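# Place the green block into the blue tray

## Task

Get the green block inside the blue tray, while the robot stays upright and untilted throughout (a fall or a lean counts as failure), and nothing is knocked or moved out of the work area.

## Robot and tools

Robot: a Rainbow Robotics RB-Y1 in simulation. It has a differential base (two drive wheels plus two rear casters, 0.58 m wide, extending 0.10 m ahead of the wheel axle and 0.57 m behind it, sweeping a 0.58 m radius when spinning in place). It cannot move sideways. Above it is a folding torso (the leg) and a chest with a pan/tilt head camera (head_camera). There are two 7-joint arms, left and right, each ending in a parallel gripper with a wrist camera (left_wrist_camera, right_wrist_camera). The wrist camera cases stick out sideways and can bump into things.

Frames: all positions are in metres. The base frame has its origin on the floor midway between the drive wheels, with x forward, y to the left and z up. The chest, left_hand and right_hand readings are given in this frame. A hand point sits between the finger pads, 0.03 m back from the tips. The fingers point along the hand's -z axis and close along its x axis. The printed hand position can be off, especially at long reach or under load. The odometry frame is where the base frame was at scene start. base_odometry only counts wheel rotation, so slip or a collision can corrupt it. Its heading is in rad, positive to the left.

move: a single action, sent as one argument object.
- base: one velocity command {x_m_s, turn_rad_s, for_s}. These are speeds, not destinations. x_m_s is forward speed in m/s: 0, or a magnitude of 0.005 to 1.5, with negative meaning backward. turn_rad_s is in rad/s, positive to the left: 0, or a magnitude of 0.02 to 1.509. for_s is 0.1 to 5 s. Any key left out counts as 0. Distance covered is roughly speed times for_s, with acceleration of about 0.4 m/s² and 0.5 rad/s² for turns. Setting both speeds gives a curved path.
- joints: absolute targets keyed by joint name, in rad. Grippers are in m of clear opening, from 0 to 0.1. Main ranges:
  - torso_squat_rad 0 to 1.2, where larger lowers the chest.
  - torso_shift_rad -0.3 to 0.6, where positive moves the hips forward.
  - torso_pitch_rad -0.2 to 1.4, where positive bows forward.
  - torso_yaw_rad ±1.5, positive to the left. Raise both arms outward at least 0.2 rad first.
  - head_pan_rad ±0.523, positive left. head_tilt_rad -0.35 to 1.57, positive looks down.
  - Shoulder pitch ±2.356, where negative swings the arm forward and up.
  - Shoulder roll: left 0 to 3.141, right -3.141 to 0. Both lift the arm outward.
  - Shoulder yaw ±2.094.
  - Elbow -2.617 to 0.01, where negative bends.
  - Forearm roll ±3.141.
  - Wrist pitch -1.57 to 1.919.
  - Hand roll ±2.705.
  The torso also has combined limits: squat+shift<=1.52; squat-shift+pitch<=1.57; shift+0.5pitch-0.4squat<=0.7; shift+0.3pitch-0.5squat<=0.39. Breaking one leaves the joints "off_target".
- target: an absolute pose for one hand, {side: "left"/"right", x, y, z (m, base frame, -3 to 3), quat_wxyz in the same convention the hand lines print}. It is solved once into arm joint angles, so the hand follows an arc. Break long moves into short steps. It may be combined only with min_time_s, and it is refused if an earlier move is still running.
- min_time_s: 0.1 to 8 s, the shortest duration for arm, head and torso motions.
- contact_limits: gripper current in mA, 200 to 672.5, keyed by gripper. It starts at 672.5. Lower values mean a softer grip.
- cameras: a list of names or ["all"]. blocking: true (the default) waits until everything is at rest. false returns after about 0.5 s while motion continues.

To grip, command an opening at least 0.005 m smaller than the object's width. The gripper then reports "off_target" or "done", and both are normal.

Reading results:
- The "move" line reads done, or the worst status among the motions.
- Hand statuses: reached (within 10 mm and 2°), short (with the error), or refused (with a reason).
- Joint statuses: done, off_target (possibly still pushing), stopped, time_out, contact_stop (torso only; its whole group stops), limit_stop_at_<name> (a built-in guard, incl. own-body proximity), not_followed (the arm collision check withheld the command), torque_fault (the whole robot freezes for 10 s), limit_stop_at_motor_heat.
- Other lines: on_its_own reports things you did not command. lidar_m gives 12 ranges in 30° sectors counter-clockwise from straight ahead, measured 0.23 m above the floor; "-" means nothing seen. motor_effort is the wheel effort in %, where a high value at rest means pushing on something. wheel_motors_off is 1 while the wheels are cut out. Joint torques, external torques and wrist force/torque are raw and offset-prone.
- A refused call or an unplanned stop cancels any later move, wait and finished_scene calls in that same reply. An invalid call does not.

wait {seconds 0-10, cameras}: lets time run and returns the state. It returns early once running moves finish. stop {cameras}: brakes everything you started. zoom_image {camera, region [x0,y0,x1,y1] px, at most 504×504}: a closer view of the latest image. head_camera images are 896x504 and wrist images 644x364. read_manual: licence text only. finished_scene: ends the scene for good. The block must stay in the tray without the robot's help.

Avoid:
- Tipping over or leaning. This comes from fast bending or rising with arms stretched forward, from a load far ahead of the wheels, or from an abrupt stop while driving, especially when bowed.
- Driving into furniture. The base does not stop on contact, it can slide under tables while the chest catches, and stalled wheels cut out.
- Arms striking or squeezing each other, including grippers, fingers and camera cases. About 0.5 rad of outward shoulder roll keeps the hands apart.
- Pushing hard on fixed things. Arm torque near the joint limits (shoulders 65.8, elbow 33.8, wrist joints 23.5 N m) triggers a fault.
- Dropping or throwing the block, and knocking objects out of the work area.
- Long stretched-out or loaded holds, which overheat the motors.

Each tool is called after ">>>" by a JSON object that holds its "method" and its "body".

## Session

>>> {"method": "move", "body": {}}

Scene clock: 0.00 s.
Joint torques (N m): no reading
External joint torques (N m): no reading
Wrist force (N): no reading
Wrist torque (N m): no reading
Wrist force, peak (N): no reading
base_odometry: x=+0.000 y=+0.000 heading=+0.000
lidar_m: 2.67 1.84 1.69 1.75 2.49 2.30 2.32 2.71 2.51 2.15 3.08 2.80
base_status: not commanded
joint_positions: torso_squat_rad=+0.350 torso_shift_rad=+0.000 torso_pitch_rad=+0.000 torso_yaw_rad=+0.000 left_shoulder_pitch_rad=+0.020 left_shoulder_roll_rad=+0.004 left_shoulder_yaw_rad=-0.044 left_elbow_rad=-0.246 left_forearm_roll_rad=-0.048 left_wrist_pitch_rad=-0.049 left_hand_roll_rad=-0.025 left_gripper_m=+0.099 right_shoulder_pitch_rad=+0.015 right_shoulder_roll_rad=-0.018 right_shoulder_yaw_rad=+0.001 right_elbow_rad=-0.299 right_forearm_roll_rad=-0.040 right_wrist_pitch_rad=-0.043 right_hand_roll_rad=+0.024 right_gripper_m=+0.101 head_pan_rad=+0.000 head_tilt_rad=+0.400
joint_status: not commanded
wheel_motors_off: 0
motor_effort: left_wheel=+1 right_wheel=+1
chest: x=-0.2280 y=-0.0006 z=+1.2475 quat_wxyz=(+1.000, +0.000, +0.000, +0.000) (m; base frame)
left_hand: x=-0.1119 y=+0.2171 z=+0.5728 quat_wxyz=(+0.989, +0.003, -0.138, -0.055) (m; base frame)
right_hand: x=-0.0842 y=-0.2347 z=+0.5785 quat_wxyz=(+0.986, -0.008, -0.163, -0.009) (m; base frame)
pictures: head_camera, left_wrist_camera, right_wrist_camera

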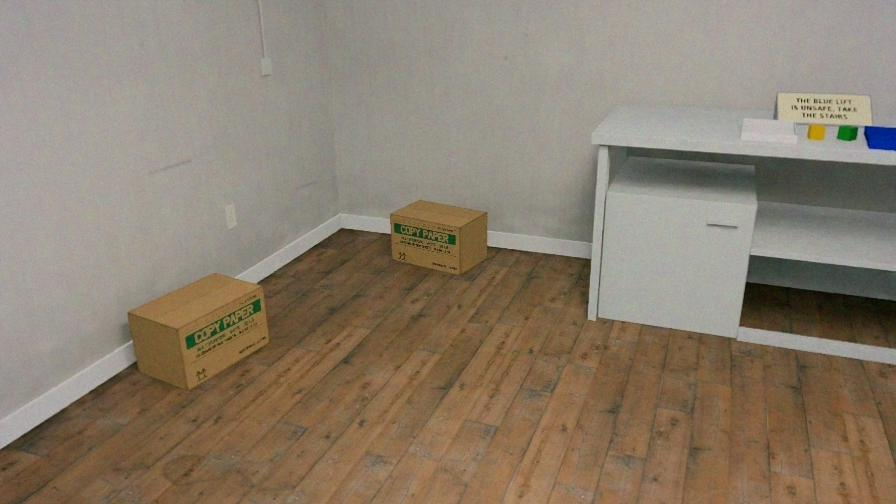

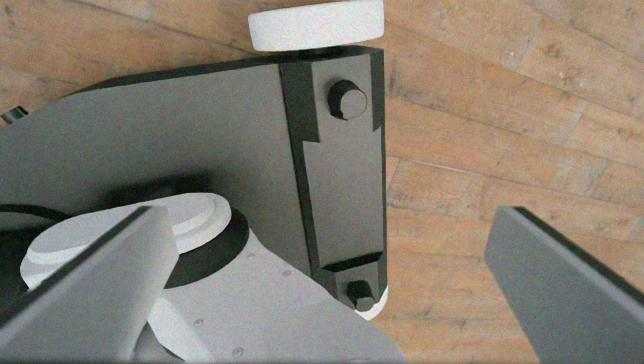

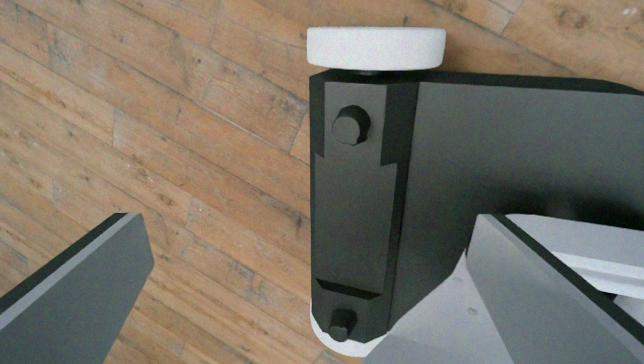

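>>> {"method": "move", "body": {"joints": {"head_pan_rad": -0.45, "head_tilt_rad": 0.35}, "min_time_s": 0.4, "cameras": ["head_camera"]}}

>>> {"method": "zoom_image", "body": {"camera": "head_camera", "region": [350, 50, 750, 250]}}

Scene clock: 1.90 s.
Joint torques (N m): left_arm=[-2.52 -0.64 0.86 -1.32 -0.16 -0.55 -0.01] | right_arm=[-2.28 0.01 -0.08 -1.75 0.06 -0.87 0.36]
External joint torques (N m): left_arm=[-0.22 -0.75 0.85 -0.02 -0.17 0.07 0.01] | right_arm=[0.57 0.97 -0.02 0.02 0 -0.2 0.34]
Wrist force (N): left_arm=[-0.7 1.5 -8.1] | right_arm=[-2.0 -0.4 -7.0]
Wrist torque (N m): left_arm=[-0.36 0.04 0.08] | right_arm=[0.19 0.12 -0.19]
Wrist force, peak (N): left_arm=[-1.1 2.2 -8.2] | right_arm=[-2.1 -0.5 -7.0]
move: done
base_odometry: x=+0.000 y=+0.000 heading=+0.000
lidar_m: 2.68 1.85 1.71 1.76 2.47 2.29 2.32 2.73 2.51 2.15 3.08 2.80
base_status: not commanded
joint_positions: torso_squat_rad=+0.350 torso_shift_rad=+0.000 torso_pitch_rad=+0.000 torso_yaw_rad=+0.000 left_shoulder_pitch_rad=+0.020 left_shoulder_roll_rad=+0.004 left_shoulder_yaw_rad=-0.044 left_elbow_rad=-0.246 left_forearm_roll_rad=-0.048 left_wrist_pitch_rad=-0.049 left_hand_roll_rad=-0.025 left_gripper_m=+0.099 right_shoulder_pitch_rad=+0.015 right_shoulder_roll_rad=-0.018 right_shoulder_yaw_rad=+0.001 right_elbow_rad=-0.299 right_forearm_roll_rad=-0.040 right_wrist_pitch_rad=-0.043 right_hand_roll_rad=+0.024 right_gripper_m=+0.101 head_pan_rad=-0.450 head_tilt_rad=+0.350
joint_status: all done
wheel_motors_off: 0
motor_effort: left_wheel=+1(1) right_wheel=+1(2)
chest: x=-0.2280 y=-0.0006 z=+1.2475 quat_wxyz=(+1.000, +0.000, +0.000, +0.000) (m; base frame)
left_hand: x=-0.1119 y=+0.2171 z=+0.5728 quat_wxyz=(+0.989, +0.003, -0.138, -0.055) (m; base frame)
right_hand: x=-0.0842 y=-0.2347 z=+0.5785 quat_wxyz=(+0.986, -0.008, -0.163, -0.009) (m; base frame)
pictures: head_camera

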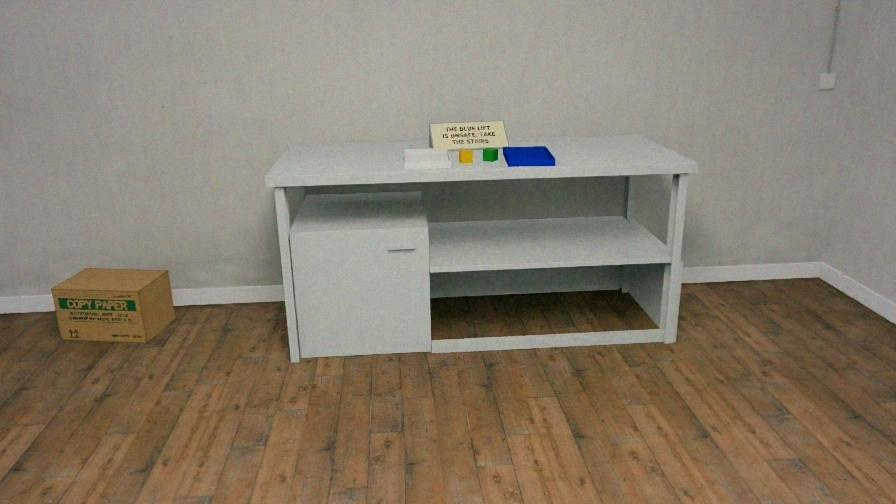

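Scaled by 1.260 from the camera's 896x504 image, which has a finer 1280x720 frame.

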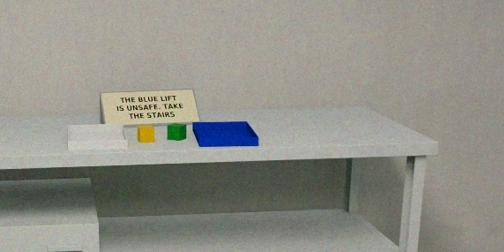

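>>> {"method": "move", "body": {"base": {"turn_rad_s": -0.5, "for_s": 1.08}, "joints": {"head_pan_rad": 0.0, "head_tilt_rad": 0.45, "right_shoulder_pitch_rad": 0.3, "right_shoulder_roll_rad": -0.2, "right_elbow_rad": -1.9, "right_wrist_pitch_rad": 1.1, "right_shoulder_yaw_rad": 0, "right_forearm_roll_rad": 0, "right_hand_roll_rad": 0}, "min_time_s": 1.5}}

>>> {"method": "move", "body": {"base": {"x_m_s": 0.9, "for_s": 2.0}}}

>>> {"method": "move", "body": {"base": {"turn_rad_s": 0.4, "for_s": 0.6}, "cameras": ["head_camera", "right_wrist_camera"]}}

>>> {"method": "zoom_image", "body": {"camera": "head_camera", "region": [300, 150, 700, 350]}}

Scene clock: 6.00 s.
Joint torques (N m): left_arm=[-2.14 -0.55 0.91 -1.37 -0.15 -0.66 0.11] | right_arm=[-4.68 -2.95 -3.05 -9.33 0.6 -1.3 0.18]
External joint torques (N m): left_arm=[0.16 -0.66 0.9 -0.07 -0.15 -0.05 0.12] | right_arm=[0.34 1.17 -0.63 -0.25 0.02 -0.33 0.16]
Wrist force (N): left_arm=[-0.7 1.9 -8.1] | right_arm=[-3.1 0.7 -6.4]
Wrist torque (N m): left_arm=[-0.42 0.04 0.06] | right_arm=[0.07 0.04 -0.15]
Wrist force, peak (N): left_arm=[-1.0 1.9 -8.3] | right_arm=[-2.7 0.4 -7.8]
move: done
base_odometry: x=+0.000 y=+0.000 heading=-0.533
lidar_m: 2.82 2.81 1.85 1.70 1.77 2.49 2.28 2.32 2.72 2.51 2.15 3.08
base_status: done (sent for 1.07 of 1.07 s)
joint_positions: torso_squat_rad=+0.350 torso_shift_rad=+0.000 torso_pitch_rad=+0.000 torso_yaw_rad=+0.000 left_shoulder_pitch_rad=+0.020 left_shoulder_roll_rad=+0.004 left_shoulder_yaw_rad=-0.044 left_elbow_rad=-0.246 left_forearm_roll_rad=-0.048 left_wrist_pitch_rad=-0.049 left_hand_roll_rad=-0.025 left_gripper_m=+0.099 right_shoulder_pitch_rad=+0.300 right_shoulder_roll_rad=-0.200 right_shoulder_yaw_rad=+0.000 right_elbow_rad=-1.900 right_forearm_roll_rad=+0.000 right_wrist_pitch_rad=+1.100 right_hand_roll_rad=+0.000 right_gripper_m=+0.101 head_pan_rad=+0.000 head_tilt_rad=+0.450
joint_status: all done
wheel_motors_off: 0
motor_effort: left_wheel=+4(26) right_wheel=+2(18)
chest: x=-0.2280 y=-0.0006 z=+1.2475 quat_wxyz=(+1.000, +0.000, +0.000, +0.000) (m; base frame)
left_hand: x=-0.1119 y=+0.2171 z=+0.5728 quat_wxyz=(+0.989, +0.003, -0.138, -0.055) (m; base frame)
right_hand: x=+0.0885 y=-0.3362 z=+0.8431 quat_wxyz=(+0.963, -0.105, -0.250, +0.004) (m; base frame)
pictures: none

Scene clock: 10.33 s.
Joint torques (N m): left_arm=[-1.52 -0.55 0.84 -1.22 -0.19 -0.71 0.04] | right_arm=[-4.09 -2.72 -3.09 -9.28 0.62 -1.24 0.1]
External joint torques (N m): left_arm=[0.78 -0.66 0.83 0.08 -0.19 -0.1 0.05] | right_arm=[0.93 1.39 -0.67 -0.19 0.04 -0.28 0.08]
Wrist force (N): left_arm=[-0.9 1.8 -7.7] | right_arm=[-3.3 0.9 -6.5]
Wrist torque (N m): left_arm=[-0.40 0.03 0.06] | right_arm=[0.05 0.01 -0.15]
Wrist force, peak (N): left_arm=[-0.4 2.2 -8.3] | right_arm=[-3.0 0.9 -6.8]
move: done
base_odometry: x=+1.550 y=-0.915 heading=-0.534
lidar_m: 1.03 1.04 1.86 1.89 2.18 2.51 4.07 3.77 2.13 2.26 2.28 1.47
base_status: done (sent for 2 of 2 s)
joint_positions: torso_squat_rad=+0.350 torso_shift_rad=+0.000 torso_pitch_rad=+0.000 torso_yaw_rad=+0.000 left_shoulder_pitch_rad=+0.020 left_shoulder_roll_rad=+0.004 left_shoulder_yaw_rad=-0.044 left_elbow_rad=-0.246 left_forearm_roll_rad=-0.048 left_wrist_pitch_rad=-0.049 left_hand_roll_rad=-0.025 left_gripper_m=+0.099 right_shoulder_pitch_rad=+0.300 right_shoulder_roll_rad=-0.200 right_shoulder_yaw_rad=+0.000 right_elbow_rad=-1.900 right_forearm_roll_rad=+0.000 right_wrist_pitch_rad=+1.100 right_hand_roll_rad=+0.000 right_gripper_m=+0.101 head_pan_rad=+0.000 head_tilt_rad=+0.450
joint_status: not commanded
wheel_motors_off: 0
motor_effort: left_wheel=-6(32) right_wheel=+3(32)
chest: x=-0.2280 y=-0.0006 z=+1.2475 quat_wxyz=(+1.000, +0.000, +0.000, +0.000) (m; base frame)
left_hand: x=-0.1118 y=+0.2171 z=+0.5729 quat_wxyz=(+0.989, +0.003, -0.138, -0.055) (m; base frame)
right_hand: x=+0.0886 y=-0.3361 z=+0.8431 quat_wxyz=(+0.963, -0.105, -0.250, +0.004) (m; base frame)
pictures: none

Scene clock: 12.10 s.
Joint torques (N m): left_arm=[-1.77 -0.38 0.94 -1.2 -0.1 -0.68 0.1] | right_arm=[-4.05 -3.22 -3.09 -9.19 0.65 -1.43 0.07]
External joint torques (N m): left_arm=[0.52 -0.49 0.93 0.1 -0.11 -0.06 0.12] | right_arm=[0.98 0.89 -0.68 -0.11 0.07 -0.46 0.04]
Wrist force (N): left_arm=[-0.8 1.8 -8.2] | right_arm=[-3.3 0.7 -6.5]
Wrist torque (N m): left_arm=[-0.37 0.06 0.06] | right_arm=[0.07 0.02 -0.16]
Wrist force, peak (N): left_arm=[-1.0 1.7 -8.4] | right_arm=[-3.3 0.8 -6.7]
move: done
base_odometry: x=+1.550 y=-0.915 heading=-0.354
lidar_m: 1.02 1.09 1.97 1.90 2.18 2.97 4.08 3.09 2.13 2.27 1.46 1.68
base_status: done (sent for 0.6 of 0.6 s)
joint_positions: torso_squat_rad=+0.350 torso_shift_rad=+0.000 torso_pitch_rad=+0.000 torso_yaw_rad=+0.000 left_shoulder_pitch_rad=+0.020 left_shoulder_roll_rad=+0.004 left_shoulder_yaw_rad=-0.044 left_elbow_rad=-0.246 left_forearm_roll_rad=-0.048 left_wrist_pitch_rad=-0.049 left_hand_roll_rad=-0.025 left_gripper_m=+0.099 right_shoulder_pitch_rad=+0.300 right_shoulder_roll_rad=-0.200 right_shoulder_yaw_rad=+0.000 right_elbow_rad=-1.900 right_forearm_roll_rad=+0.000 right_wrist_pitch_rad=+1.100 right_hand_roll_rad=+0.000 right_gripper_m=+0.101 head_pan_rad=+0.000 head_tilt_rad=+0.450
joint_status: not commanded
wheel_motors_off: 0
motor_effort: left_wheel=-5(25) right_wheel=-1(21)
chest: x=-0.2280 y=-0.0006 z=+1.2475 quat_wxyz=(+1.000, +0.000, +0.000, +0.000) (m; base frame)
left_hand: x=-0.1118 y=+0.2171 z=+0.5729 quat_wxyz=(+0.989, +0.003, -0.138, -0.055) (m; base frame)
right_hand: x=+0.0887 y=-0.3361 z=+0.8431 quat_wxyz=(+0.963, -0.105, -0.250, +0.004) (m; base frame)
pictures: head_camera, right_wrist_camera

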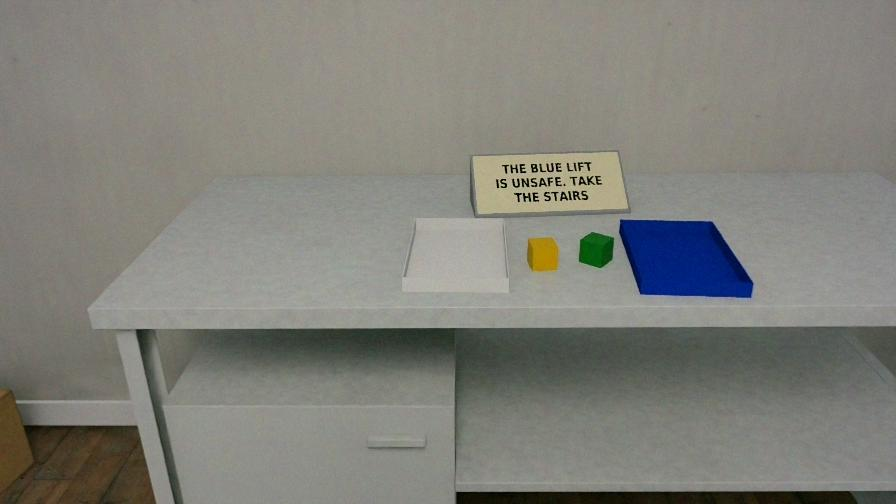

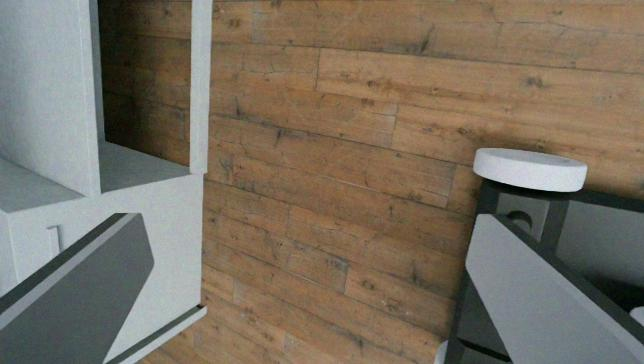

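Scaled by 1.260 from the camera's 896x504 image, which has a finer 1280x720 frame.

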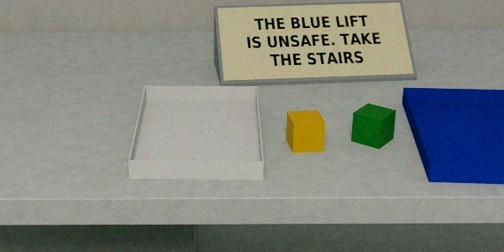

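>>> {"method": "move", "body": {"base": {"x_m_s": 0.5, "for_s": 1.5}, "joints": {"torso_shift_rad": 0.2, "torso_pitch_rad": 0.5, "head_tilt_rad": 0.5, "head_pan_rad": -0.25, "right_shoulder_pitch_rad": 0.0, "right_elbow_rad": -2.2, "right_wrist_pitch_rad": 1.6}, "min_time_s": 2.2, "cameras": ["head_camera", "right_wrist_camera"]}}

>>> {"method": "zoom_image", "body": {"camera": "head_camera", "region": [250, 150, 650, 450]}}

Scene clock: 25.43 s.
Joint torques (N m): left_arm=[10.83 -0.28 0.94 3.61 -0.17 0.33 0.11] | right_arm=[-51.44 -9.83 -11.83 -34.74 5.73 -25.18 0.19]
External joint torques (N m): left_arm=[0.91 -0.45 0.93 0.07 -0.16 0.05 0.1] | right_arm=[-51.09 -6.62 -9.87 -26.55 5.16 -25.2 0.2]
External joint torques when the fault began: right_arm=[-58.98 -4.47 -7.5 -20.33 3.75 -23.79 0.19]
Wrist force (N): left_arm=[1.9 2.2 -8.0] | right_arm=[-116.9 28.3 -23.3]
Wrist torque (N m): left_arm=[-0.41 0.19 0.06] | right_arm=[-0.68 -3.07 -0.06]
Wrist force, peak (N): left_arm=[6.3 2.5 -8.3] | right_arm=[-156.6 28.2 35.4]
move: torque_fault
TORQUE FAULT: right_wrist_pitch_rad reached its load limit. The robot stopped for 10 seconds, dropped its targets and accepts commands again. Before the stop ended, the hold on right_wrist_pitch_rad was turned back by 3.0 degrees, the way its load pushed it. The stop added 9.1 s to the call.
base_odometry: x=+2.201 y=-1.155 heading=-0.356
lidar_m: 0.32 0.35 0.52 1.88 1.98 3.00 4.77 2.62 2.37 1.17 1.19 1.03
base_status: torque_fault (sent for 1.5 of 1.5 s)
joint_positions: torso_squat_rad=+0.350 torso_shift_rad=+0.190 torso_pitch_rad=+0.480 torso_yaw_rad=-0.002 left_shoulder_pitch_rad=+0.020 left_shoulder_roll_rad=+0.004 left_shoulder_yaw_rad=-0.044 left_elbow_rad=-0.246 left_forearm_roll_rad=-0.048 left_wrist_pitch_rad=-0.049 left_hand_roll_rad=-0.025 left_gripper_m=+0.099 right_shoulder_pitch_rad=+0.028 right_shoulder_roll_rad=-0.198 right_shoulder_yaw_rad=+0.003 right_elbow_rad=-2.181 right_forearm_roll_rad=-0.002 right_wrist_pitch_rad=+1.705 right_hand_roll_rad=+0.000 right_gripper_m=+0.101 head_pan_rad=-0.244 head_tilt_rad=+0.499
joint_status: right_shoulder_pitch_rad torque_fault (moved -0.272 of -0.300); right_elbow_rad torque_fault (moved -0.281 of -0.300); right_wrist_pitch_rad torque_fault (moved +0.605 of +0.500); the others done
wheel_motors_off: 0
on_its_own: right_shoulder_pitch_rad is held at +0.015, not at your +0.000, since a torque_fault; right_elbow_rad is held at -2.188, not at your -2.200, since a torque_fault; right_wrist_pitch_rad is held at +1.642, not at your +1.600, since a torque_fault
motor_effort: left_wheel=+12(63) right_wheel=+37(44)
chest: x=+0.0393 y=-0.0007 z=+1.2006 quat_wxyz=(+0.971, +0.000, +0.238, -0.001) (m; base frame)
left_hand: x=-0.1687 y=+0.2171 z=+0.5484 quat_wxyz=(+0.993, -0.010, +0.101, -0.055) (m; base frame)
right_hand: x=+0.2225 y=-0.2937 z=+0.7866 quat_wxyz=(+0.995, -0.088, +0.016, +0.043) (m; base frame)
pictures: head_camera, right_wrist_camera

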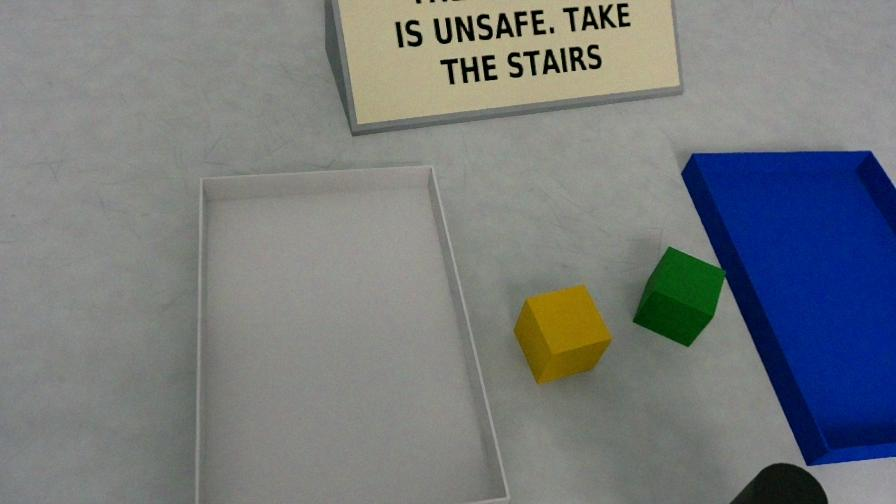

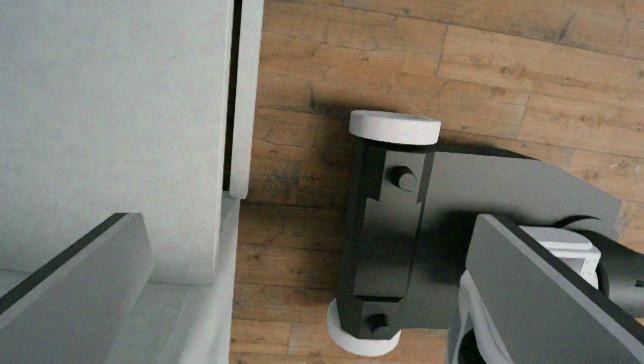

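Scaled by 1.260 from the camera's 896x504 image, which has a finer 1280x720 frame.

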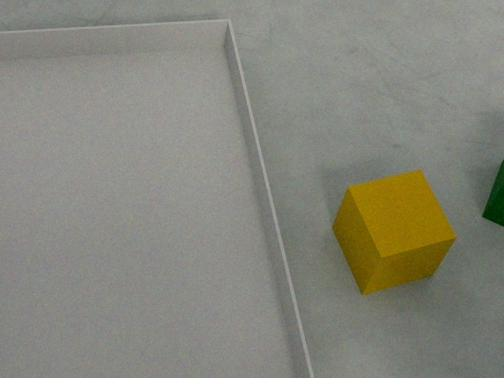

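>>> {"method": "move", "body": {"base": {"x_m_s": -0.2, "for_s": 1.0}, "cameras": ["right_wrist_camera"]}}

Scene clock: 35.50 s.
Joint torques (N m): left_arm=[10.49 -0.05 0.88 3.39 -0.13 0.28 0.12] | right_arm=[-27.55 -4.29 -5.25 -20.64 2.21 -14.22 0.31]
External joint torques (N m): left_arm=[0.55 -0.22 0.87 -0.16 -0.12 0 0.11] | right_arm=[-27.35 -1.07 -3.29 -12.49 1.65 -14.26 0.31]
External joint torques when the fault began: right_arm=[-51.07 -6.26 -9.93 -26.47 5.26 -25.01 -0.05]
Wrist force (N): left_arm=[2.4 1.9 -7.6] | right_arm=[-67.3 10.0 -8.8]
Wrist torque (N m): left_arm=[-0.40 0.22 0.06] | right_arm=[-0.21 -2.13 -0.49]
Wrist force, peak (N): left_arm=[1.9 2.2 -9.0] | right_arm=[-117.3 28.1 -22.7]
move: not_run
TORQUE FAULT: right_wrist_pitch_rad reached its load limit. The robot stopped for 10 seconds, dropped its targets and accepts commands again. The robot was already stopped when this call's commands were due to start, so it ran none of them. The stop added 9.3 s to the call.
base_odometry: x=+2.201 y=-1.155 heading=-0.356
lidar_m: 0.33 0.36 0.52 1.88 1.99 3.00 4.77 2.63 2.38 1.18 1.19 1.02
base_status: not_run
joint_positions: torso_squat_rad=+0.350 torso_shift_rad=+0.191 torso_pitch_rad=+0.480 torso_yaw_rad=-0.002 left_shoulder_pitch_rad=+0.020 left_shoulder_roll_rad=+0.004 left_shoulder_yaw_rad=-0.044 left_elbow_rad=-0.246 left_forearm_roll_rad=-0.048 left_wrist_pitch_rad=-0.049 left_hand_roll_rad=-0.025 left_gripper_m=+0.099 right_shoulder_pitch_rad=+0.035 right_shoulder_roll_rad=-0.197 right_shoulder_yaw_rad=+0.004 right_elbow_rad=-2.178 right_forearm_roll_rad=-0.002 right_wrist_pitch_rad=+1.709 right_hand_roll_rad=+0.000 right_gripper_m=+0.101 head_pan_rad=-0.244 head_tilt_rad=+0.499
joint_status: not commanded
wheel_motors_off: 0
on_its_own: right_shoulder_pitch_rad is held at +0.028, not at your +0.000, since a torque_fault; right_elbow_rad is held at -2.181, not at your -2.200, since a torque_fault; right_wrist_pitch_rad is held at +1.705, not at your +1.600, since a torque_fault
motor_effort: left_wheel=+4(11) right_wheel=+17(18)
chest: x=+0.0397 y=-0.0007 z=+1.2005 quat_wxyz=(+0.971, +0.000, +0.238, -0.001) (m; base frame)
left_hand: x=-0.1687 y=+0.2170 z=+0.5484 quat_wxyz=(+0.993, -0.010, +0.102, -0.055) (m; base frame)
right_hand: x=+0.2179 y=-0.2941 z=+0.7848 quat_wxyz=(+0.995, -0.088, +0.023, +0.042) (m; base frame)
pictures: right_wrist_camera

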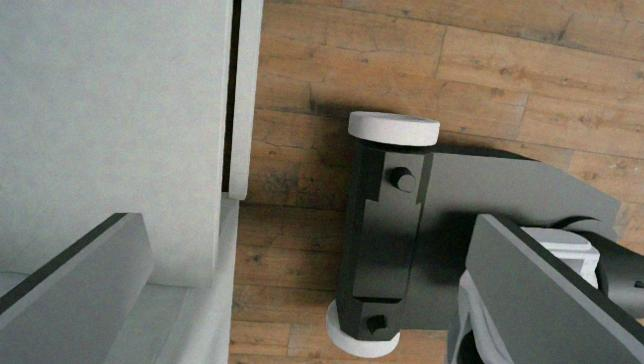

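>>> {"method": "move", "body": {"base": {"x_m_s": -0.2, "for_s": 1.0}}}

>>> {"method": "move", "body": {"joints": {"right_shoulder_pitch_rad": -0.3, "right_elbow_rad": -2.2, "right_wrist_pitch_rad": 1.7, "right_shoulder_roll_rad": -0.2}, "cameras": ["head_camera", "right_wrist_camera"]}}

Scene clock: 37.70 s.
Joint torques (N m): left_arm=[9.98 -0.04 0.82 3.14 -0.22 0.25 0.13] | right_arm=[-0.2 -2.82 -4.16 -8.26 0.67 -0.3 0.52]
External joint torques (N m): left_arm=[0.03 -0.21 0.81 -0.42 -0.21 -0.03 0.12] | right_arm=[0.12 0.39 -2.2 -0.08 0.1 -0.32 0.52]
Wrist force (N): left_arm=[2.0 2.5 -7.7] | right_arm=[-2.3 2.4 -7.0]
Wrist torque (N m): left_arm=[-0.47 0.20 0.06] | right_arm=[-0.11 -0.03 -0.16]
Wrist force, peak (N): left_arm=[2.1 2.2 -8.4] | right_arm=[-67.6 10.1 -8.5]
move: done
base_odometry: x=+2.013 y=-1.086 heading=-0.356
lidar_m: 0.53 0.57 0.77 1.87 2.42 2.85 4.57 2.62 2.37 2.29 1.22 1.23
base_status: done (sent for 1 of 1 s)
joint_positions: torso_squat_rad=+0.350 torso_shift_rad=+0.192 torso_pitch_rad=+0.481 torso_yaw_rad=-0.001 left_shoulder_pitch_rad=+0.020 left_shoulder_roll_rad=+0.004 left_shoulder_yaw_rad=-0.044 left_elbow_rad=-0.246 left_forearm_roll_rad=-0.048 left_wrist_pitch_rad=-0.049 left_hand_roll_rad=-0.025 left_gripper_m=+0.099 right_shoulder_pitch_rad=+0.028 right_shoulder_roll_rad=-0.197 right_shoulder_yaw_rad=+0.003 right_elbow_rad=-2.181 right_forearm_roll_rad=-0.002 right_wrist_pitch_rad=+1.705 right_hand_roll_rad=+0.000 right_gripper_m=+0.101 head_pan_rad=-0.244 head_tilt_rad=+0.499
joint_status: not commanded
wheel_motors_off: 0
on_its_own: right_shoulder_pitch_rad is held at +0.028, not at your +0.000, since a torque_fault; right_elbow_rad is held at -2.181, not at your -2.200, since a torque_fault; right_wrist_pitch_rad is held at +1.705, not at your +1.600, since a torque_fault
motor_effort: left_wheel=-4(15) right_wheel=+6(26)
chest: x=+0.0403 y=-0.0006 z=+1.2003 quat_wxyz=(+0.971, +0.000, +0.238, -0.001) (m; base frame)
left_hand: x=-0.1687 y=+0.2169 z=+0.5484 quat_wxyz=(+0.993, -0.010, +0.102, -0.055) (m; base frame)
right_hand: x=+0.2233 y=-0.2932 z=+0.7862 quat_wxyz=(+0.995, -0.087, +0.016, +0.043) (m; base frame)
pictures: none

Scene clock: 38.63 s.
Joint torques (N m): left_arm=[10.22 -0.2 0.78 3.12 -0.21 0.25 0.07] | right_arm=[-4.52 -2.11 -3 -8.23 0.64 -0.62 0.51]
External joint torques (N m): left_arm=[0.26 -0.37 0.77 -0.44 -0.2 -0.03 0.06] | right_arm=[1.61 0.88 -1.31 0.3 0.12 -0.01 0.5]
Wrist force (N): left_arm=[1.7 2.0 -7.8] | right_arm=[-4.2 2.3 -6.8]
Wrist torque (N m): left_arm=[-0.43 0.15 0.07] | right_arm=[-0.09 -0.12 -0.15]
Wrist force, peak (N): left_arm=[2.3 2.6 -8.2] | right_arm=[-4.1 3.1 -7.8]
move: done
base_odometry: x=+2.013 y=-1.086 heading=-0.356
lidar_m: 0.53 0.57 0.77 1.87 2.42 2.84 4.58 2.61 2.35 2.29 1.22 1.22
base_status: not commanded
joint_positions: torso_squat_rad=+0.350 torso_shift_rad=+0.192 torso_pitch_rad=+0.481 torso_yaw_rad=-0.001 left_shoulder_pitch_rad=+0.020 left_shoulder_roll_rad=+0.004 left_shoulder_yaw_rad=-0.044 left_elbow_rad=-0.246 left_forearm_roll_rad=-0.048 left_wrist_pitch_rad=-0.049 left_hand_roll_rad=-0.025 left_gripper_m=+0.099 right_shoulder_pitch_rad=-0.300 right_shoulder_roll_rad=-0.200 right_shoulder_yaw_rad=+0.003 right_elbow_rad=-2.200 right_forearm_roll_rad=-0.002 right_wrist_pitch_rad=+1.700 right_hand_roll_rad=+0.000 right_gripper_m=+0.101 head_pan_rad=-0.244 head_tilt_rad=+0.499
joint_status: all done
wheel_motors_off: 0
motor_effort: left_wheel=-4(4) right_wheel=+4(7)
chest: x=+0.0404 y=-0.0006 z=+1.2003 quat_wxyz=(+0.971, +0.000, +0.238, +0.000) (m; base frame)
left_hand: x=-0.1687 y=+0.2169 z=+0.5484 quat_wxyz=(+0.993, -0.010, +0.102, -0.055) (m; base frame)
right_hand: x=+0.3731 y=-0.2470 z=+0.8581 quat_wxyz=(+0.982, -0.068, -0.154, +0.080) (m; base frame)
pictures: head_camera, right_wrist_camera

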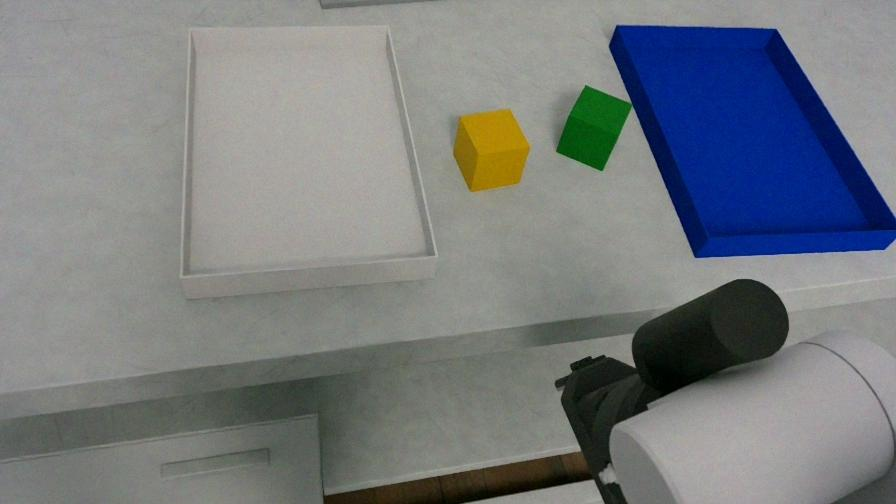

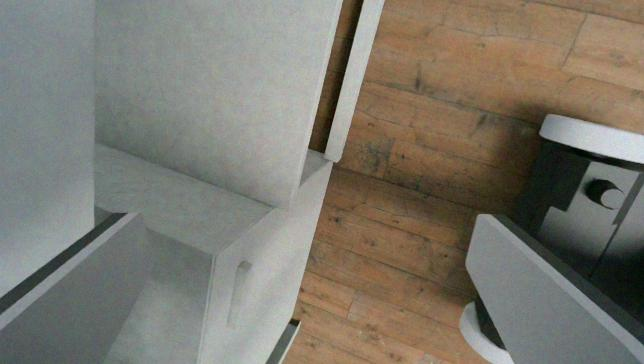

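>>> {"method": "zoom_image", "body": {"camera": "head_camera", "region": [520, 40, 720, 190]}}

Scaled by 2.520 from the camera's 896x504 image, which has a finer 1280x720 frame.

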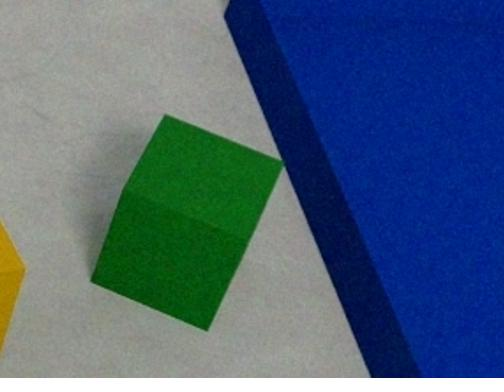

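>>> {"method": "move", "body": {"target": {"side": "right", "x": 0.38, "y": -0.29, "z": 1.0, "quat_wxyz": [0.941, 0, 0, -0.338]}}}

>>> {"method": "move", "body": {"base": {"x_m_s": 0.3, "for_s": 0.75}, "joints": {"head_pan_rad": -0.35, "head_tilt_rad": 0.6}, "cameras": ["head_camera", "right_wrist_camera"]}}

Scene clock: 42.50 s.
Joint torques (N m): left_arm=[10.17 -0.27 0.7 3.11 -0.21 0.27 -0.02] | right_arm=[-9.88 -10.41 -6.71 -2.41 0.37 0.21 0.61]
External joint torques (N m): left_arm=[0.21 -0.44 0.68 -0.45 -0.2 -0.01 -0.03] | right_arm=[1.04 2.45 1.57 0.65 0.18 0.21 0.61]
Wrist force (N): left_arm=[2.1 2.4 -8.1] | right_arm=[-2.0 1.4 -7.1]
Wrist torque (N m): left_arm=[-0.46 0.18 0.08] | right_arm=[-0.06 -0.01 -0.14]
Wrist force, peak (N): left_arm=[2.0 2.5 -8.4] | right_arm=[-4.9 2.3 -7.2]
move: done
base_odometry: x=+2.013 y=-1.086 heading=-0.356
lidar_m: 0.53 0.57 0.76 1.87 2.43 2.86 4.57 2.60 2.36 2.27 1.23 1.23
base_status: not commanded
joint_positions: torso_squat_rad=+0.350 torso_shift_rad=+0.192 torso_pitch_rad=+0.481 torso_yaw_rad=-0.001 left_shoulder_pitch_rad=+0.020 left_shoulder_roll_rad=+0.004 left_shoulder_yaw_rad=-0.044 left_elbow_rad=-0.246 left_forearm_roll_rad=-0.048 left_wrist_pitch_rad=-0.049 left_hand_roll_rad=-0.025 left_gripper_m=+0.099 right_shoulder_pitch_rad=-0.728 right_shoulder_roll_rad=-1.133 right_shoulder_yaw_rad=+0.093 right_elbow_rad=-2.127 right_forearm_roll_rad=-1.234 right_wrist_pitch_rad=+1.919 right_hand_roll_rad=-1.493 right_gripper_m=+0.101 head_pan_rad=-0.244 head_tilt_rad=+0.499
joint_status: all done
wheel_motors_off: 0
motor_effort: left_wheel=-5(5) right_wheel=+4(5)
chest: x=+0.0404 y=-0.0006 z=+1.2003 quat_wxyz=(+0.971, +0.000, +0.238, +0.000) (m; base frame)
left_hand: x=-0.1687 y=+0.2169 z=+0.5484 quat_wxyz=(+0.993, -0.010, +0.102, -0.055) (m; base frame)
right_hand: x=+0.3801 y=-0.2901 z=+1.0002 quat_wxyz=(+0.941, +0.000, +0.000, -0.338) (m; base frame)
right_hand_status: reached (checked arc, planned for 1.1 s): 0 mm and 0.1 deg off.
pictures: none

Scene clock: 44.47 s.
Joint torques (N m): left_arm=[10.82 0.06 0.84 3.46 -0.16 0.33 0] | right_arm=[-9.79 -10.98 -7.98 -2.76 0.35 0.2 0.64]
External joint torques (N m): left_arm=[0.86 -0.11 0.82 -0.1 -0.15 0.05 -0.01] | right_arm=[1.12 1.88 0.31 0.3 0.16 0.2 0.64]
Wrist force (N): left_arm=[2.0 2.3 -7.7] | right_arm=[-1.9 1.3 -7.2]
Wrist torque (N m): left_arm=[-0.44 0.20 0.09] | right_arm=[-0.04 -0.01 -0.16]
Wrist force, peak (N): left_arm=[2.2 2.5 -8.4] | right_arm=[-1.9 1.5 -7.3]
move: done
base_odometry: x=+2.229 y=-1.166 heading=-0.356
lidar_m: 0.30 0.31 0.47 1.90 1.99 3.01 4.80 2.63 2.36 1.17 1.18 0.99
base_status: done (sent for 0.77 of 0.77 s)
joint_positions: torso_squat_rad=+0.350 torso_shift_rad=+0.192 torso_pitch_rad=+0.481 torso_yaw_rad=-0.001 left_shoulder_pitch_rad=+0.020 left_shoulder_roll_rad=+0.004 left_shoulder_yaw_rad=-0.044 left_elbow_rad=-0.246 left_forearm_roll_rad=-0.048 left_wrist_pitch_rad=-0.049 left_hand_roll_rad=-0.025 left_gripper_m=+0.099 right_shoulder_pitch_rad=-0.728 right_shoulder_roll_rad=-1.133 right_shoulder_yaw_rad=+0.094 right_elbow_rad=-2.127 right_forearm_roll_rad=-1.234 right_wrist_pitch_rad=+1.919 right_hand_roll_rad=-1.493 right_gripper_m=+0.101 head_pan_rad=-0.350 head_tilt_rad=+0.600
joint_status: all done
wheel_motors_off: 0
motor_effort: left_wheel=-5(29) right_wheel=+1(23)
chest: x=+0.0404 y=-0.0006 z=+1.2003 quat_wxyz=(+0.971, +0.000, +0.238, +0.000) (m; base frame)
left_hand: x=-0.1685 y=+0.2169 z=+0.5484 quat_wxyz=(+0.993, -0.010, +0.102, -0.055) (m; base frame)
right_hand: x=+0.3800 y=-0.2901 z=+1.0000 quat_wxyz=(+0.941, +0.000, +0.000, -0.338) (m; base frame)
pictures: head_camera, right_wrist_camera

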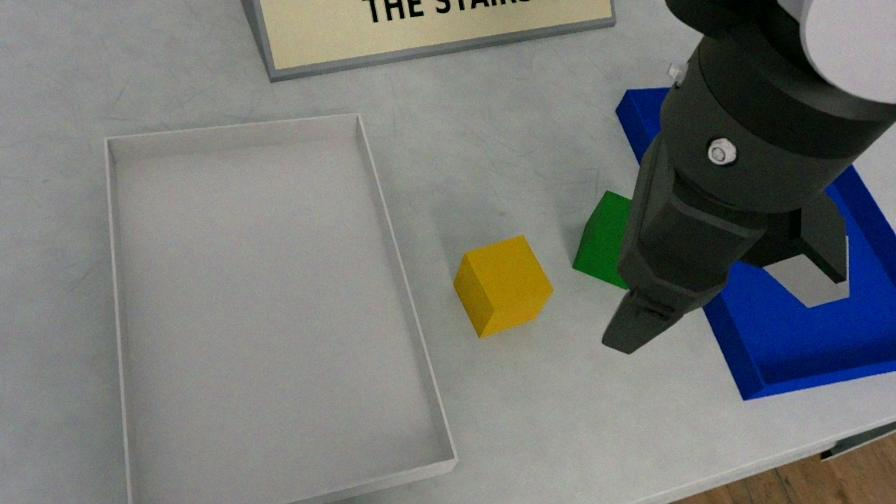

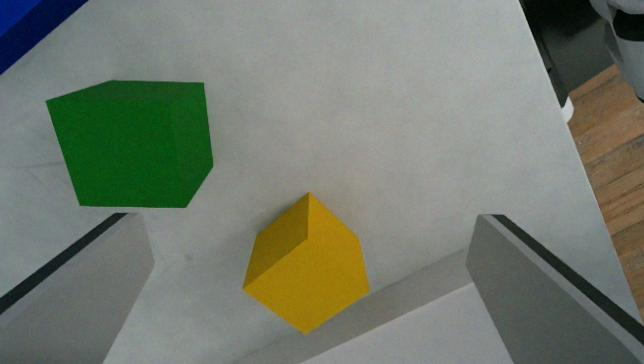

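>>> {"method": "zoom_image", "body": {"camera": "right_wrist_camera", "region": [20, 60, 240, 220]}}

Scaled by 2.291 from the camera's 644x364 image, which has a finer 1265x715 frame.

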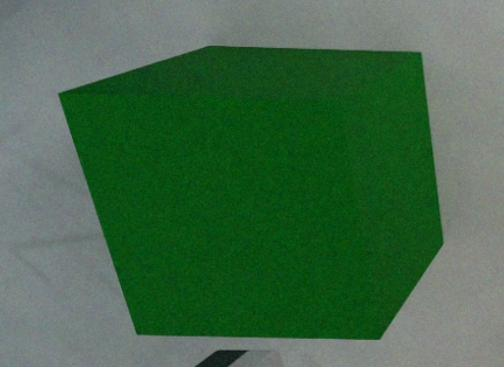

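>>> {"method": "move", "body": {"target": {"side": "right", "x": 0.449, "y": -0.347, "z": 0.975, "quat_wxyz": [0.941, 0, 0, -0.338]}, "cameras": ["head_camera", "right_wrist_camera"]}}

Scene clock: 47.77 s.
Joint torques (N m): left_arm=[10.43 0.03 0.74 3.4 -0.13 0.24 0.17] | right_arm=[-12.83 -12.68 -7.99 -3.51 0.22 -0.11 0.03]
External joint torques (N m): left_arm=[0.47 -0.15 0.73 -0.16 -0.12 -0.04 0.16] | right_arm=[0.51 2.36 0.73 0.24 0.01 -0.11 0.03]
Wrist force (N): left_arm=[2.2 2.3 -7.9] | right_arm=[-2.0 1.6 -7.1]
Wrist torque (N m): left_arm=[-0.46 0.21 0.06] | right_arm=[-0.03 0.03 -0.23]
Wrist force, peak (N): left_arm=[2.4 2.2 -8.5] | right_arm=[-2.2 1.7 -7.8]
move: done
base_odometry: x=+2.229 y=-1.166 heading=-0.356
lidar_m: 0.31 0.33 0.46 1.88 1.98 3.01 4.80 2.62 2.39 1.15 1.18 0.99
base_status: not commanded
joint_positions: torso_squat_rad=+0.350 torso_shift_rad=+0.192 torso_pitch_rad=+0.481 torso_yaw_rad=-0.001 left_shoulder_pitch_rad=+0.020 left_shoulder_roll_rad=+0.004 left_shoulder_yaw_rad=-0.044 left_elbow_rad=-0.246 left_forearm_roll_rad=-0.048 left_wrist_pitch_rad=-0.049 left_hand_roll_rad=-0.025 left_gripper_m=+0.099 right_shoulder_pitch_rad=-0.848 right_shoulder_roll_rad=-1.113 right_shoulder_yaw_rad=+0.152 right_elbow_rad=-1.703 right_forearm_roll_rad=-1.133 right_wrist_pitch_rad=+1.816 right_hand_roll_rad=-1.156 right_gripper_m=+0.101 head_pan_rad=-0.350 head_tilt_rad=+0.600
joint_status: all done
wheel_motors_off: 0
motor_effort: left_wheel=-4(5) right_wheel=+2(3)
chest: x=+0.0404 y=-0.0006 z=+1.2003 quat_wxyz=(+0.971, +0.000, +0.238, +0.000) (m; base frame)
left_hand: x=-0.1686 y=+0.2169 z=+0.5484 quat_wxyz=(+0.993, -0.010, +0.102, -0.055) (m; base frame)
right_hand: x=+0.4487 y=-0.3469 z=+0.9752 quat_wxyz=(+0.941, +0.000, -0.001, -0.338) (m; base frame)
right_hand_status: reached (checked arc, planned for 0.8 s): 0 mm and 0.1 deg off.
pictures: head_camera, right_wrist_camera

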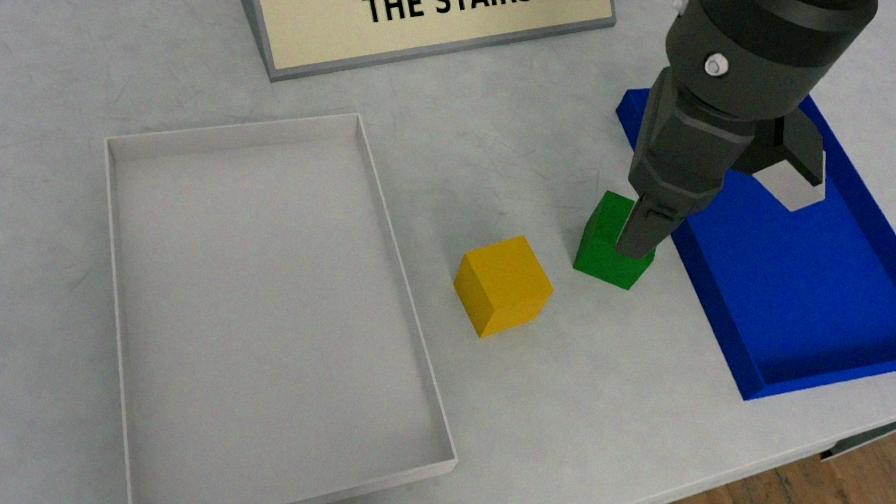

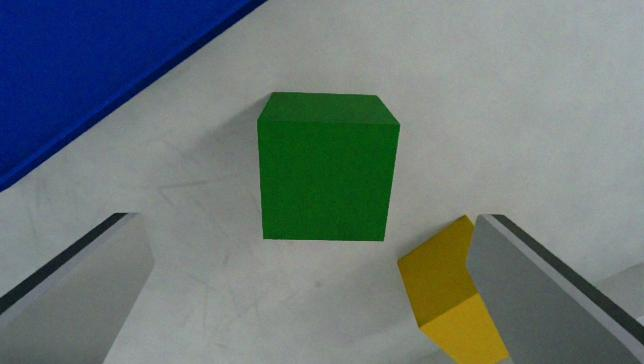

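>>> {"method": "move", "body": {"target": {"side": "right", "x": 0.4475, "y": -0.346, "z": 0.905, "quat_wxyz": [0.941, 0, 0, -0.338]}}}

>>> {"method": "move", "body": {"joints": {"right_gripper_m": 0.035}, "cameras": ["right_wrist_camera", "head_camera"]}}

Scene clock: 48.93 s.
Joint torques (N m): left_arm=[10.32 0.18 0.68 3.38 -0.23 0.33 0.12] | right_arm=[-13.51 -13.54 -9.21 -4.57 0.03 0.18 0.26]
External joint torques (N m): left_arm=[0.36 0 0.66 -0.18 -0.22 0.05 0.11] | right_arm=[-0.46 1.08 -0.84 -0.11 -0.19 0.18 0.27]
Wrist force (N): left_arm=[2.0 2.1 -7.9] | right_arm=[-2.4 1.2 -7.1]
Wrist torque (N m): left_arm=[-0.43 0.20 0.07] | right_arm=[-0.04 -0.08 -0.22]
Wrist force, peak (N): left_arm=[2.1 2.3 -8.3] | right_arm=[-2.4 1.1 -9.0]
move: done
base_odometry: x=+2.229 y=-1.166 heading=-0.356
lidar_m: 0.30 0.32 0.46 1.88 1.98 3.03 4.79 2.63 2.38 1.15 1.19 1.00
base_status: not commanded
joint_positions: torso_squat_rad=+0.350 torso_shift_rad=+0.192 torso_pitch_rad=+0.481 torso_yaw_rad=-0.001 left_shoulder_pitch_rad=+0.020 left_shoulder_roll_rad=+0.004 left_shoulder_yaw_rad=-0.044 left_elbow_rad=-0.246 left_forearm_roll_rad=-0.048 left_wrist_pitch_rad=-0.049 left_hand_roll_rad=-0.025 left_gripper_m=+0.099 right_shoulder_pitch_rad=-0.784 right_shoulder_roll_rad=-1.023 right_shoulder_yaw_rad=+0.227 right_elbow_rad=-1.609 right_forearm_roll_rad=-1.018 right_wrist_pitch_rad=+1.663 right_hand_roll_rad=-1.098 right_gripper_m=+0.101 head_pan_rad=-0.350 head_tilt_rad=+0.600
joint_status: all done
wheel_motors_off: 0
motor_effort: left_wheel=-4(4) right_wheel=+4(4)
chest: x=+0.0404 y=-0.0006 z=+1.2003 quat_wxyz=(+0.971, +0.000, +0.238, +0.000) (m; base frame)
left_hand: x=-0.1686 y=+0.2170 z=+0.5484 quat_wxyz=(+0.993, -0.010, +0.102, -0.055) (m; base frame)
right_hand: x=+0.4474 y=-0.3459 z=+0.9048 quat_wxyz=(+0.941, +0.000, +0.000, -0.338) (m; base frame)
right_hand_status: reached (checked arc, planned for 0.4 s): 0 mm and 0.0 deg off.
pictures: none

Scene clock: 50.20 s.
Joint torques (N m): left_arm=[10.57 -0.09 0.98 3.32 -0.18 0.3 0.14] | right_arm=[-13.66 -13.55 -9.06 -4.61 0.04 0.12 0.33]
External joint torques (N m): left_arm=[0.61 -0.27 0.96 -0.24 -0.17 0.02 0.13] | right_arm=[-0.61 1.07 -0.69 -0.15 -0.18 0.12 0.33]
Wrist force (N): left_arm=[2.1 2.1 -8.0] | right_arm=[-2.3 1.3 -7.4]
Wrist torque (N m): left_arm=[-0.42 0.21 0.07] | right_arm=[-0.06 -0.08 -0.22]
Wrist force, peak (N): left_arm=[1.9 2.2 -8.4] | right_arm=[-2.2 1.1 -7.5]
move: off_target
base_odometry: x=+2.229 y=-1.166 heading=-0.356
lidar_m: 0.29 0.33 0.46 1.88 1.99 3.02 4.80 2.61 2.37 1.14 1.18 0.98
base_status: not commanded
joint_positions: torso_squat_rad=+0.350 torso_shift_rad=+0.192 torso_pitch_rad=+0.481 torso_yaw_rad=-0.001 left_shoulder_pitch_rad=+0.020 left_shoulder_roll_rad=+0.004 left_shoulder_yaw_rad=-0.044 left_elbow_rad=-0.246 left_forearm_roll_rad=-0.048 left_wrist_pitch_rad=-0.049 left_hand_roll_rad=-0.025 left_gripper_m=+0.099 right_shoulder_pitch_rad=-0.784 right_shoulder_roll_rad=-1.023 right_shoulder_yaw_rad=+0.227 right_elbow_rad=-1.609 right_forearm_roll_rad=-1.018 right_wrist_pitch_rad=+1.663 right_hand_roll_rad=-1.098 right_gripper_m=+0.050 head_pan_rad=-0.350 head_tilt_rad=+0.600
joint_status: right_gripper_m off_target (ended at +0.050, target +0.035)
wheel_motors_off: 0
motor_effort: left_wheel=-4(4) right_wheel=+4(4)
chest: x=+0.0404 y=-0.0006 z=+1.2003 quat_wxyz=(+0.971, +0.000, +0.238, +0.000) (m; base frame)
left_hand: x=-0.1686 y=+0.2170 z=+0.5484 quat_wxyz=(+0.993, -0.010, +0.102, -0.055) (m; base frame)
right_hand: x=+0.4474 y=-0.3460 z=+0.9048 quat_wxyz=(+0.941, +0.000, +0.000, -0.338) (m; base frame)
pictures: head_camera, right_wrist_camera

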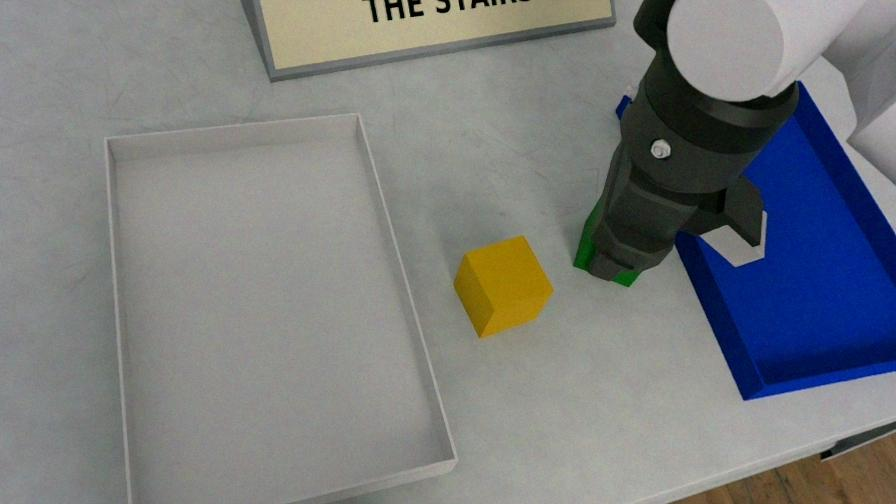

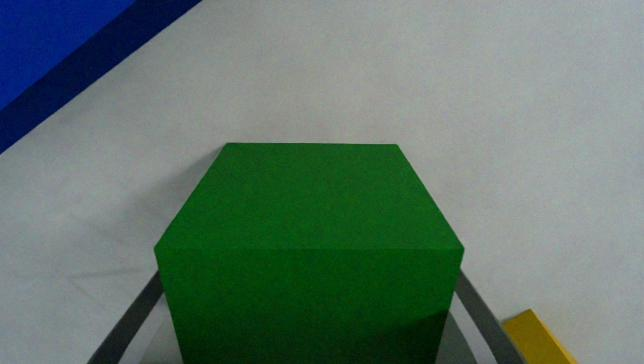

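>>> {"method": "move", "body": {"target": {"side": "right", "x": 0.4475, "y": -0.346, "z": 0.985, "quat_wxyz": [0.941, 0, 0, -0.338]}}}

>>> {"method": "move", "body": {"target": {"side": "right", "x": 0.43, "y": -0.505, "z": 0.985, "quat_wxyz": [0.941, 0, 0, -0.338]}, "min_time_s": 1.2, "cameras": ["head_camera", "right_wrist_camera"]}}

Scene clock: 51.30 s.
Joint torques (N m): left_arm=[10.45 0.03 0.75 3.28 -0.23 0.3 0.14] | right_arm=[-11.57 -12.46 -9.89 -3.32 0.21 -0.13 0.29]
External joint torques (N m): left_arm=[0.49 -0.15 0.73 -0.28 -0.22 0.02 0.13] | right_arm=[1.78 2.58 -1.17 0.33 0 -0.12 0.29]
Wrist force (N): left_arm=[2.2 2.0 -7.8] | right_arm=[-1.8 1.5 -8.0]
Wrist torque (N m): left_arm=[-0.44 0.21 0.05] | right_arm=[-0.01 0.04 -0.13]
Wrist force, peak (N): left_arm=[2.3 2.4 -8.3] | right_arm=[-2.4 0.8 -10.3]
move: done
base_odometry: x=+2.229 y=-1.166 heading=-0.356
lidar_m: 0.30 0.32 0.46 1.90 1.98 3.02 4.80 2.63 2.37 1.16 1.18 0.99
base_status: not commanded
joint_positions: torso_squat_rad=+0.350 torso_shift_rad=+0.192 torso_pitch_rad=+0.481 torso_yaw_rad=-0.001 left_shoulder_pitch_rad=+0.020 left_shoulder_roll_rad=+0.004 left_shoulder_yaw_rad=-0.044 left_elbow_rad=-0.246 left_forearm_roll_rad=-0.048 left_wrist_pitch_rad=-0.049 left_hand_roll_rad=-0.025 left_gripper_m=+0.099 right_shoulder_pitch_rad=-0.858 right_shoulder_roll_rad=-1.121 right_shoulder_yaw_rad=+0.139 right_elbow_rad=-1.717 right_forearm_roll_rad=-1.149 right_wrist_pitch_rad=+1.842 right_hand_roll_rad=-1.167 right_gripper_m=+0.050 head_pan_rad=-0.350 head_tilt_rad=+0.600
joint_status: all done
wheel_motors_off: 0
motor_effort: left_wheel=-4(4) right_wheel=+3(5)
chest: x=+0.0404 y=-0.0006 z=+1.2003 quat_wxyz=(+0.971, +0.000, +0.238, +0.000) (m; base frame)
left_hand: x=-0.1686 y=+0.2169 z=+0.5484 quat_wxyz=(+0.993, -0.010, +0.102, -0.055) (m; base frame)
right_hand: x=+0.4475 y=-0.3460 z=+0.9851 quat_wxyz=(+0.941, +0.000, +0.000, -0.338) (m; base frame)
right_hand_status: reached (checked arc, planned for 0.4 s): 0 mm and 0.0 deg off.
pictures: none

Scene clock: 52.83 s.
Joint torques (N m): left_arm=[10.67 -0.25 0.87 3.29 -0.21 0.2 0.05] | right_arm=[-9.66 -18.98 -11.37 -2.55 -0.07 -0.23 0.43]
External joint torques (N m): left_arm=[0.71 -0.43 0.86 -0.27 -0.2 -0.08 0.04] | right_arm=[0.74 1.55 -2.71 0.38 -0.31 -0.21 0.43]
Wrist force (N): left_arm=[2.1 2.3 -8.2] | right_arm=[-2.1 1.3 -7.8]
Wrist torque (N m): left_arm=[-0.43 0.20 0.05] | right_arm=[-0.03 0.02 -0.23]
Wrist force, peak (N): left_arm=[2.4 2.6 -8.5] | right_arm=[-2.0 1.2 -8.4]
move: done
base_odometry: x=+2.229 y=-1.166 heading=-0.356
lidar_m: 0.31 0.32 0.47 1.88 1.97 3.02 4.79 2.62 2.37 1.17 1.19 0.99
base_status: not commanded
joint_positions: torso_squat_rad=+0.350 torso_shift_rad=+0.192 torso_pitch_rad=+0.481 torso_yaw_rad=-0.001 left_shoulder_pitch_rad=+0.020 left_shoulder_roll_rad=+0.004 left_shoulder_yaw_rad=-0.044 left_elbow_rad=-0.246 left_forearm_roll_rad=-0.048 left_wrist_pitch_rad=-0.049 left_hand_roll_rad=-0.025 left_gripper_m=+0.099 right_shoulder_pitch_rad=-0.663 right_shoulder_roll_rad=-1.304 right_shoulder_yaw_rad=-0.046 right_elbow_rad=-1.338 right_forearm_roll_rad=-1.229 right_wrist_pitch_rad=+1.688 right_hand_roll_rad=-0.666 right_gripper_m=+0.050 head_pan_rad=-0.350 head_tilt_rad=+0.600
joint_status: all done
wheel_motors_off: 0
motor_effort: left_wheel=-4(4) right_wheel=+3(4)
chest: x=+0.0404 y=-0.0006 z=+1.2003 quat_wxyz=(+0.971, +0.000, +0.238, +0.000) (m; base frame)
left_hand: x=-0.1686 y=+0.2169 z=+0.5484 quat_wxyz=(+0.993, -0.010, +0.102, -0.055) (m; base frame)
right_hand: x=+0.4298 y=-0.5048 z=+0.9849 quat_wxyz=(+0.941, +0.000, -0.001, -0.338) (m; base frame)
right_hand_status: reached (checked arc, planned for 1.2 s): 0 mm and 0.1 deg off.
pictures: head_camera, right_wrist_camera

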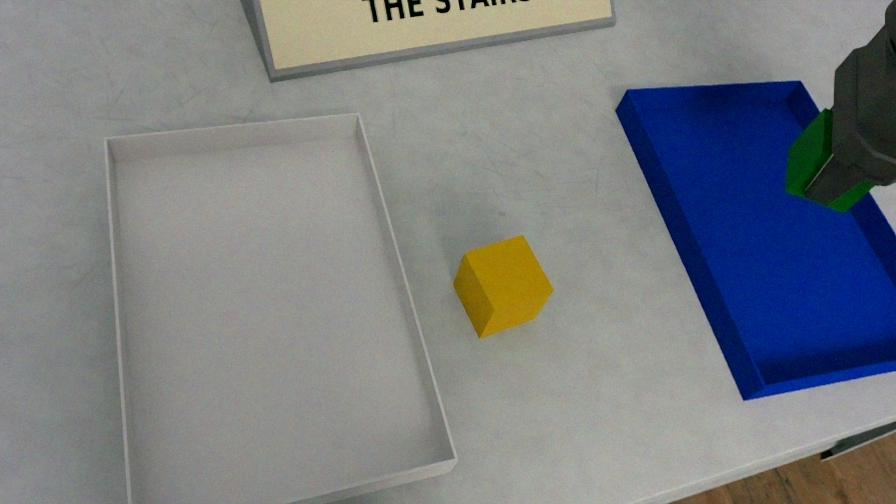

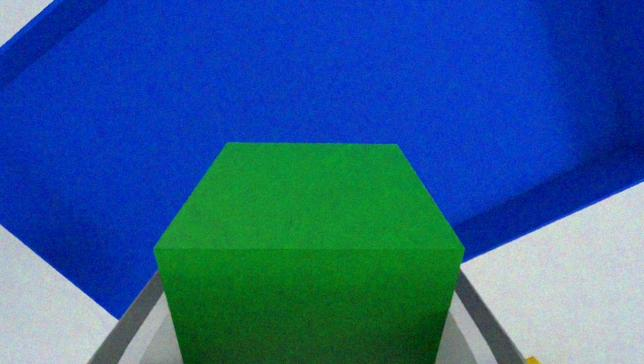

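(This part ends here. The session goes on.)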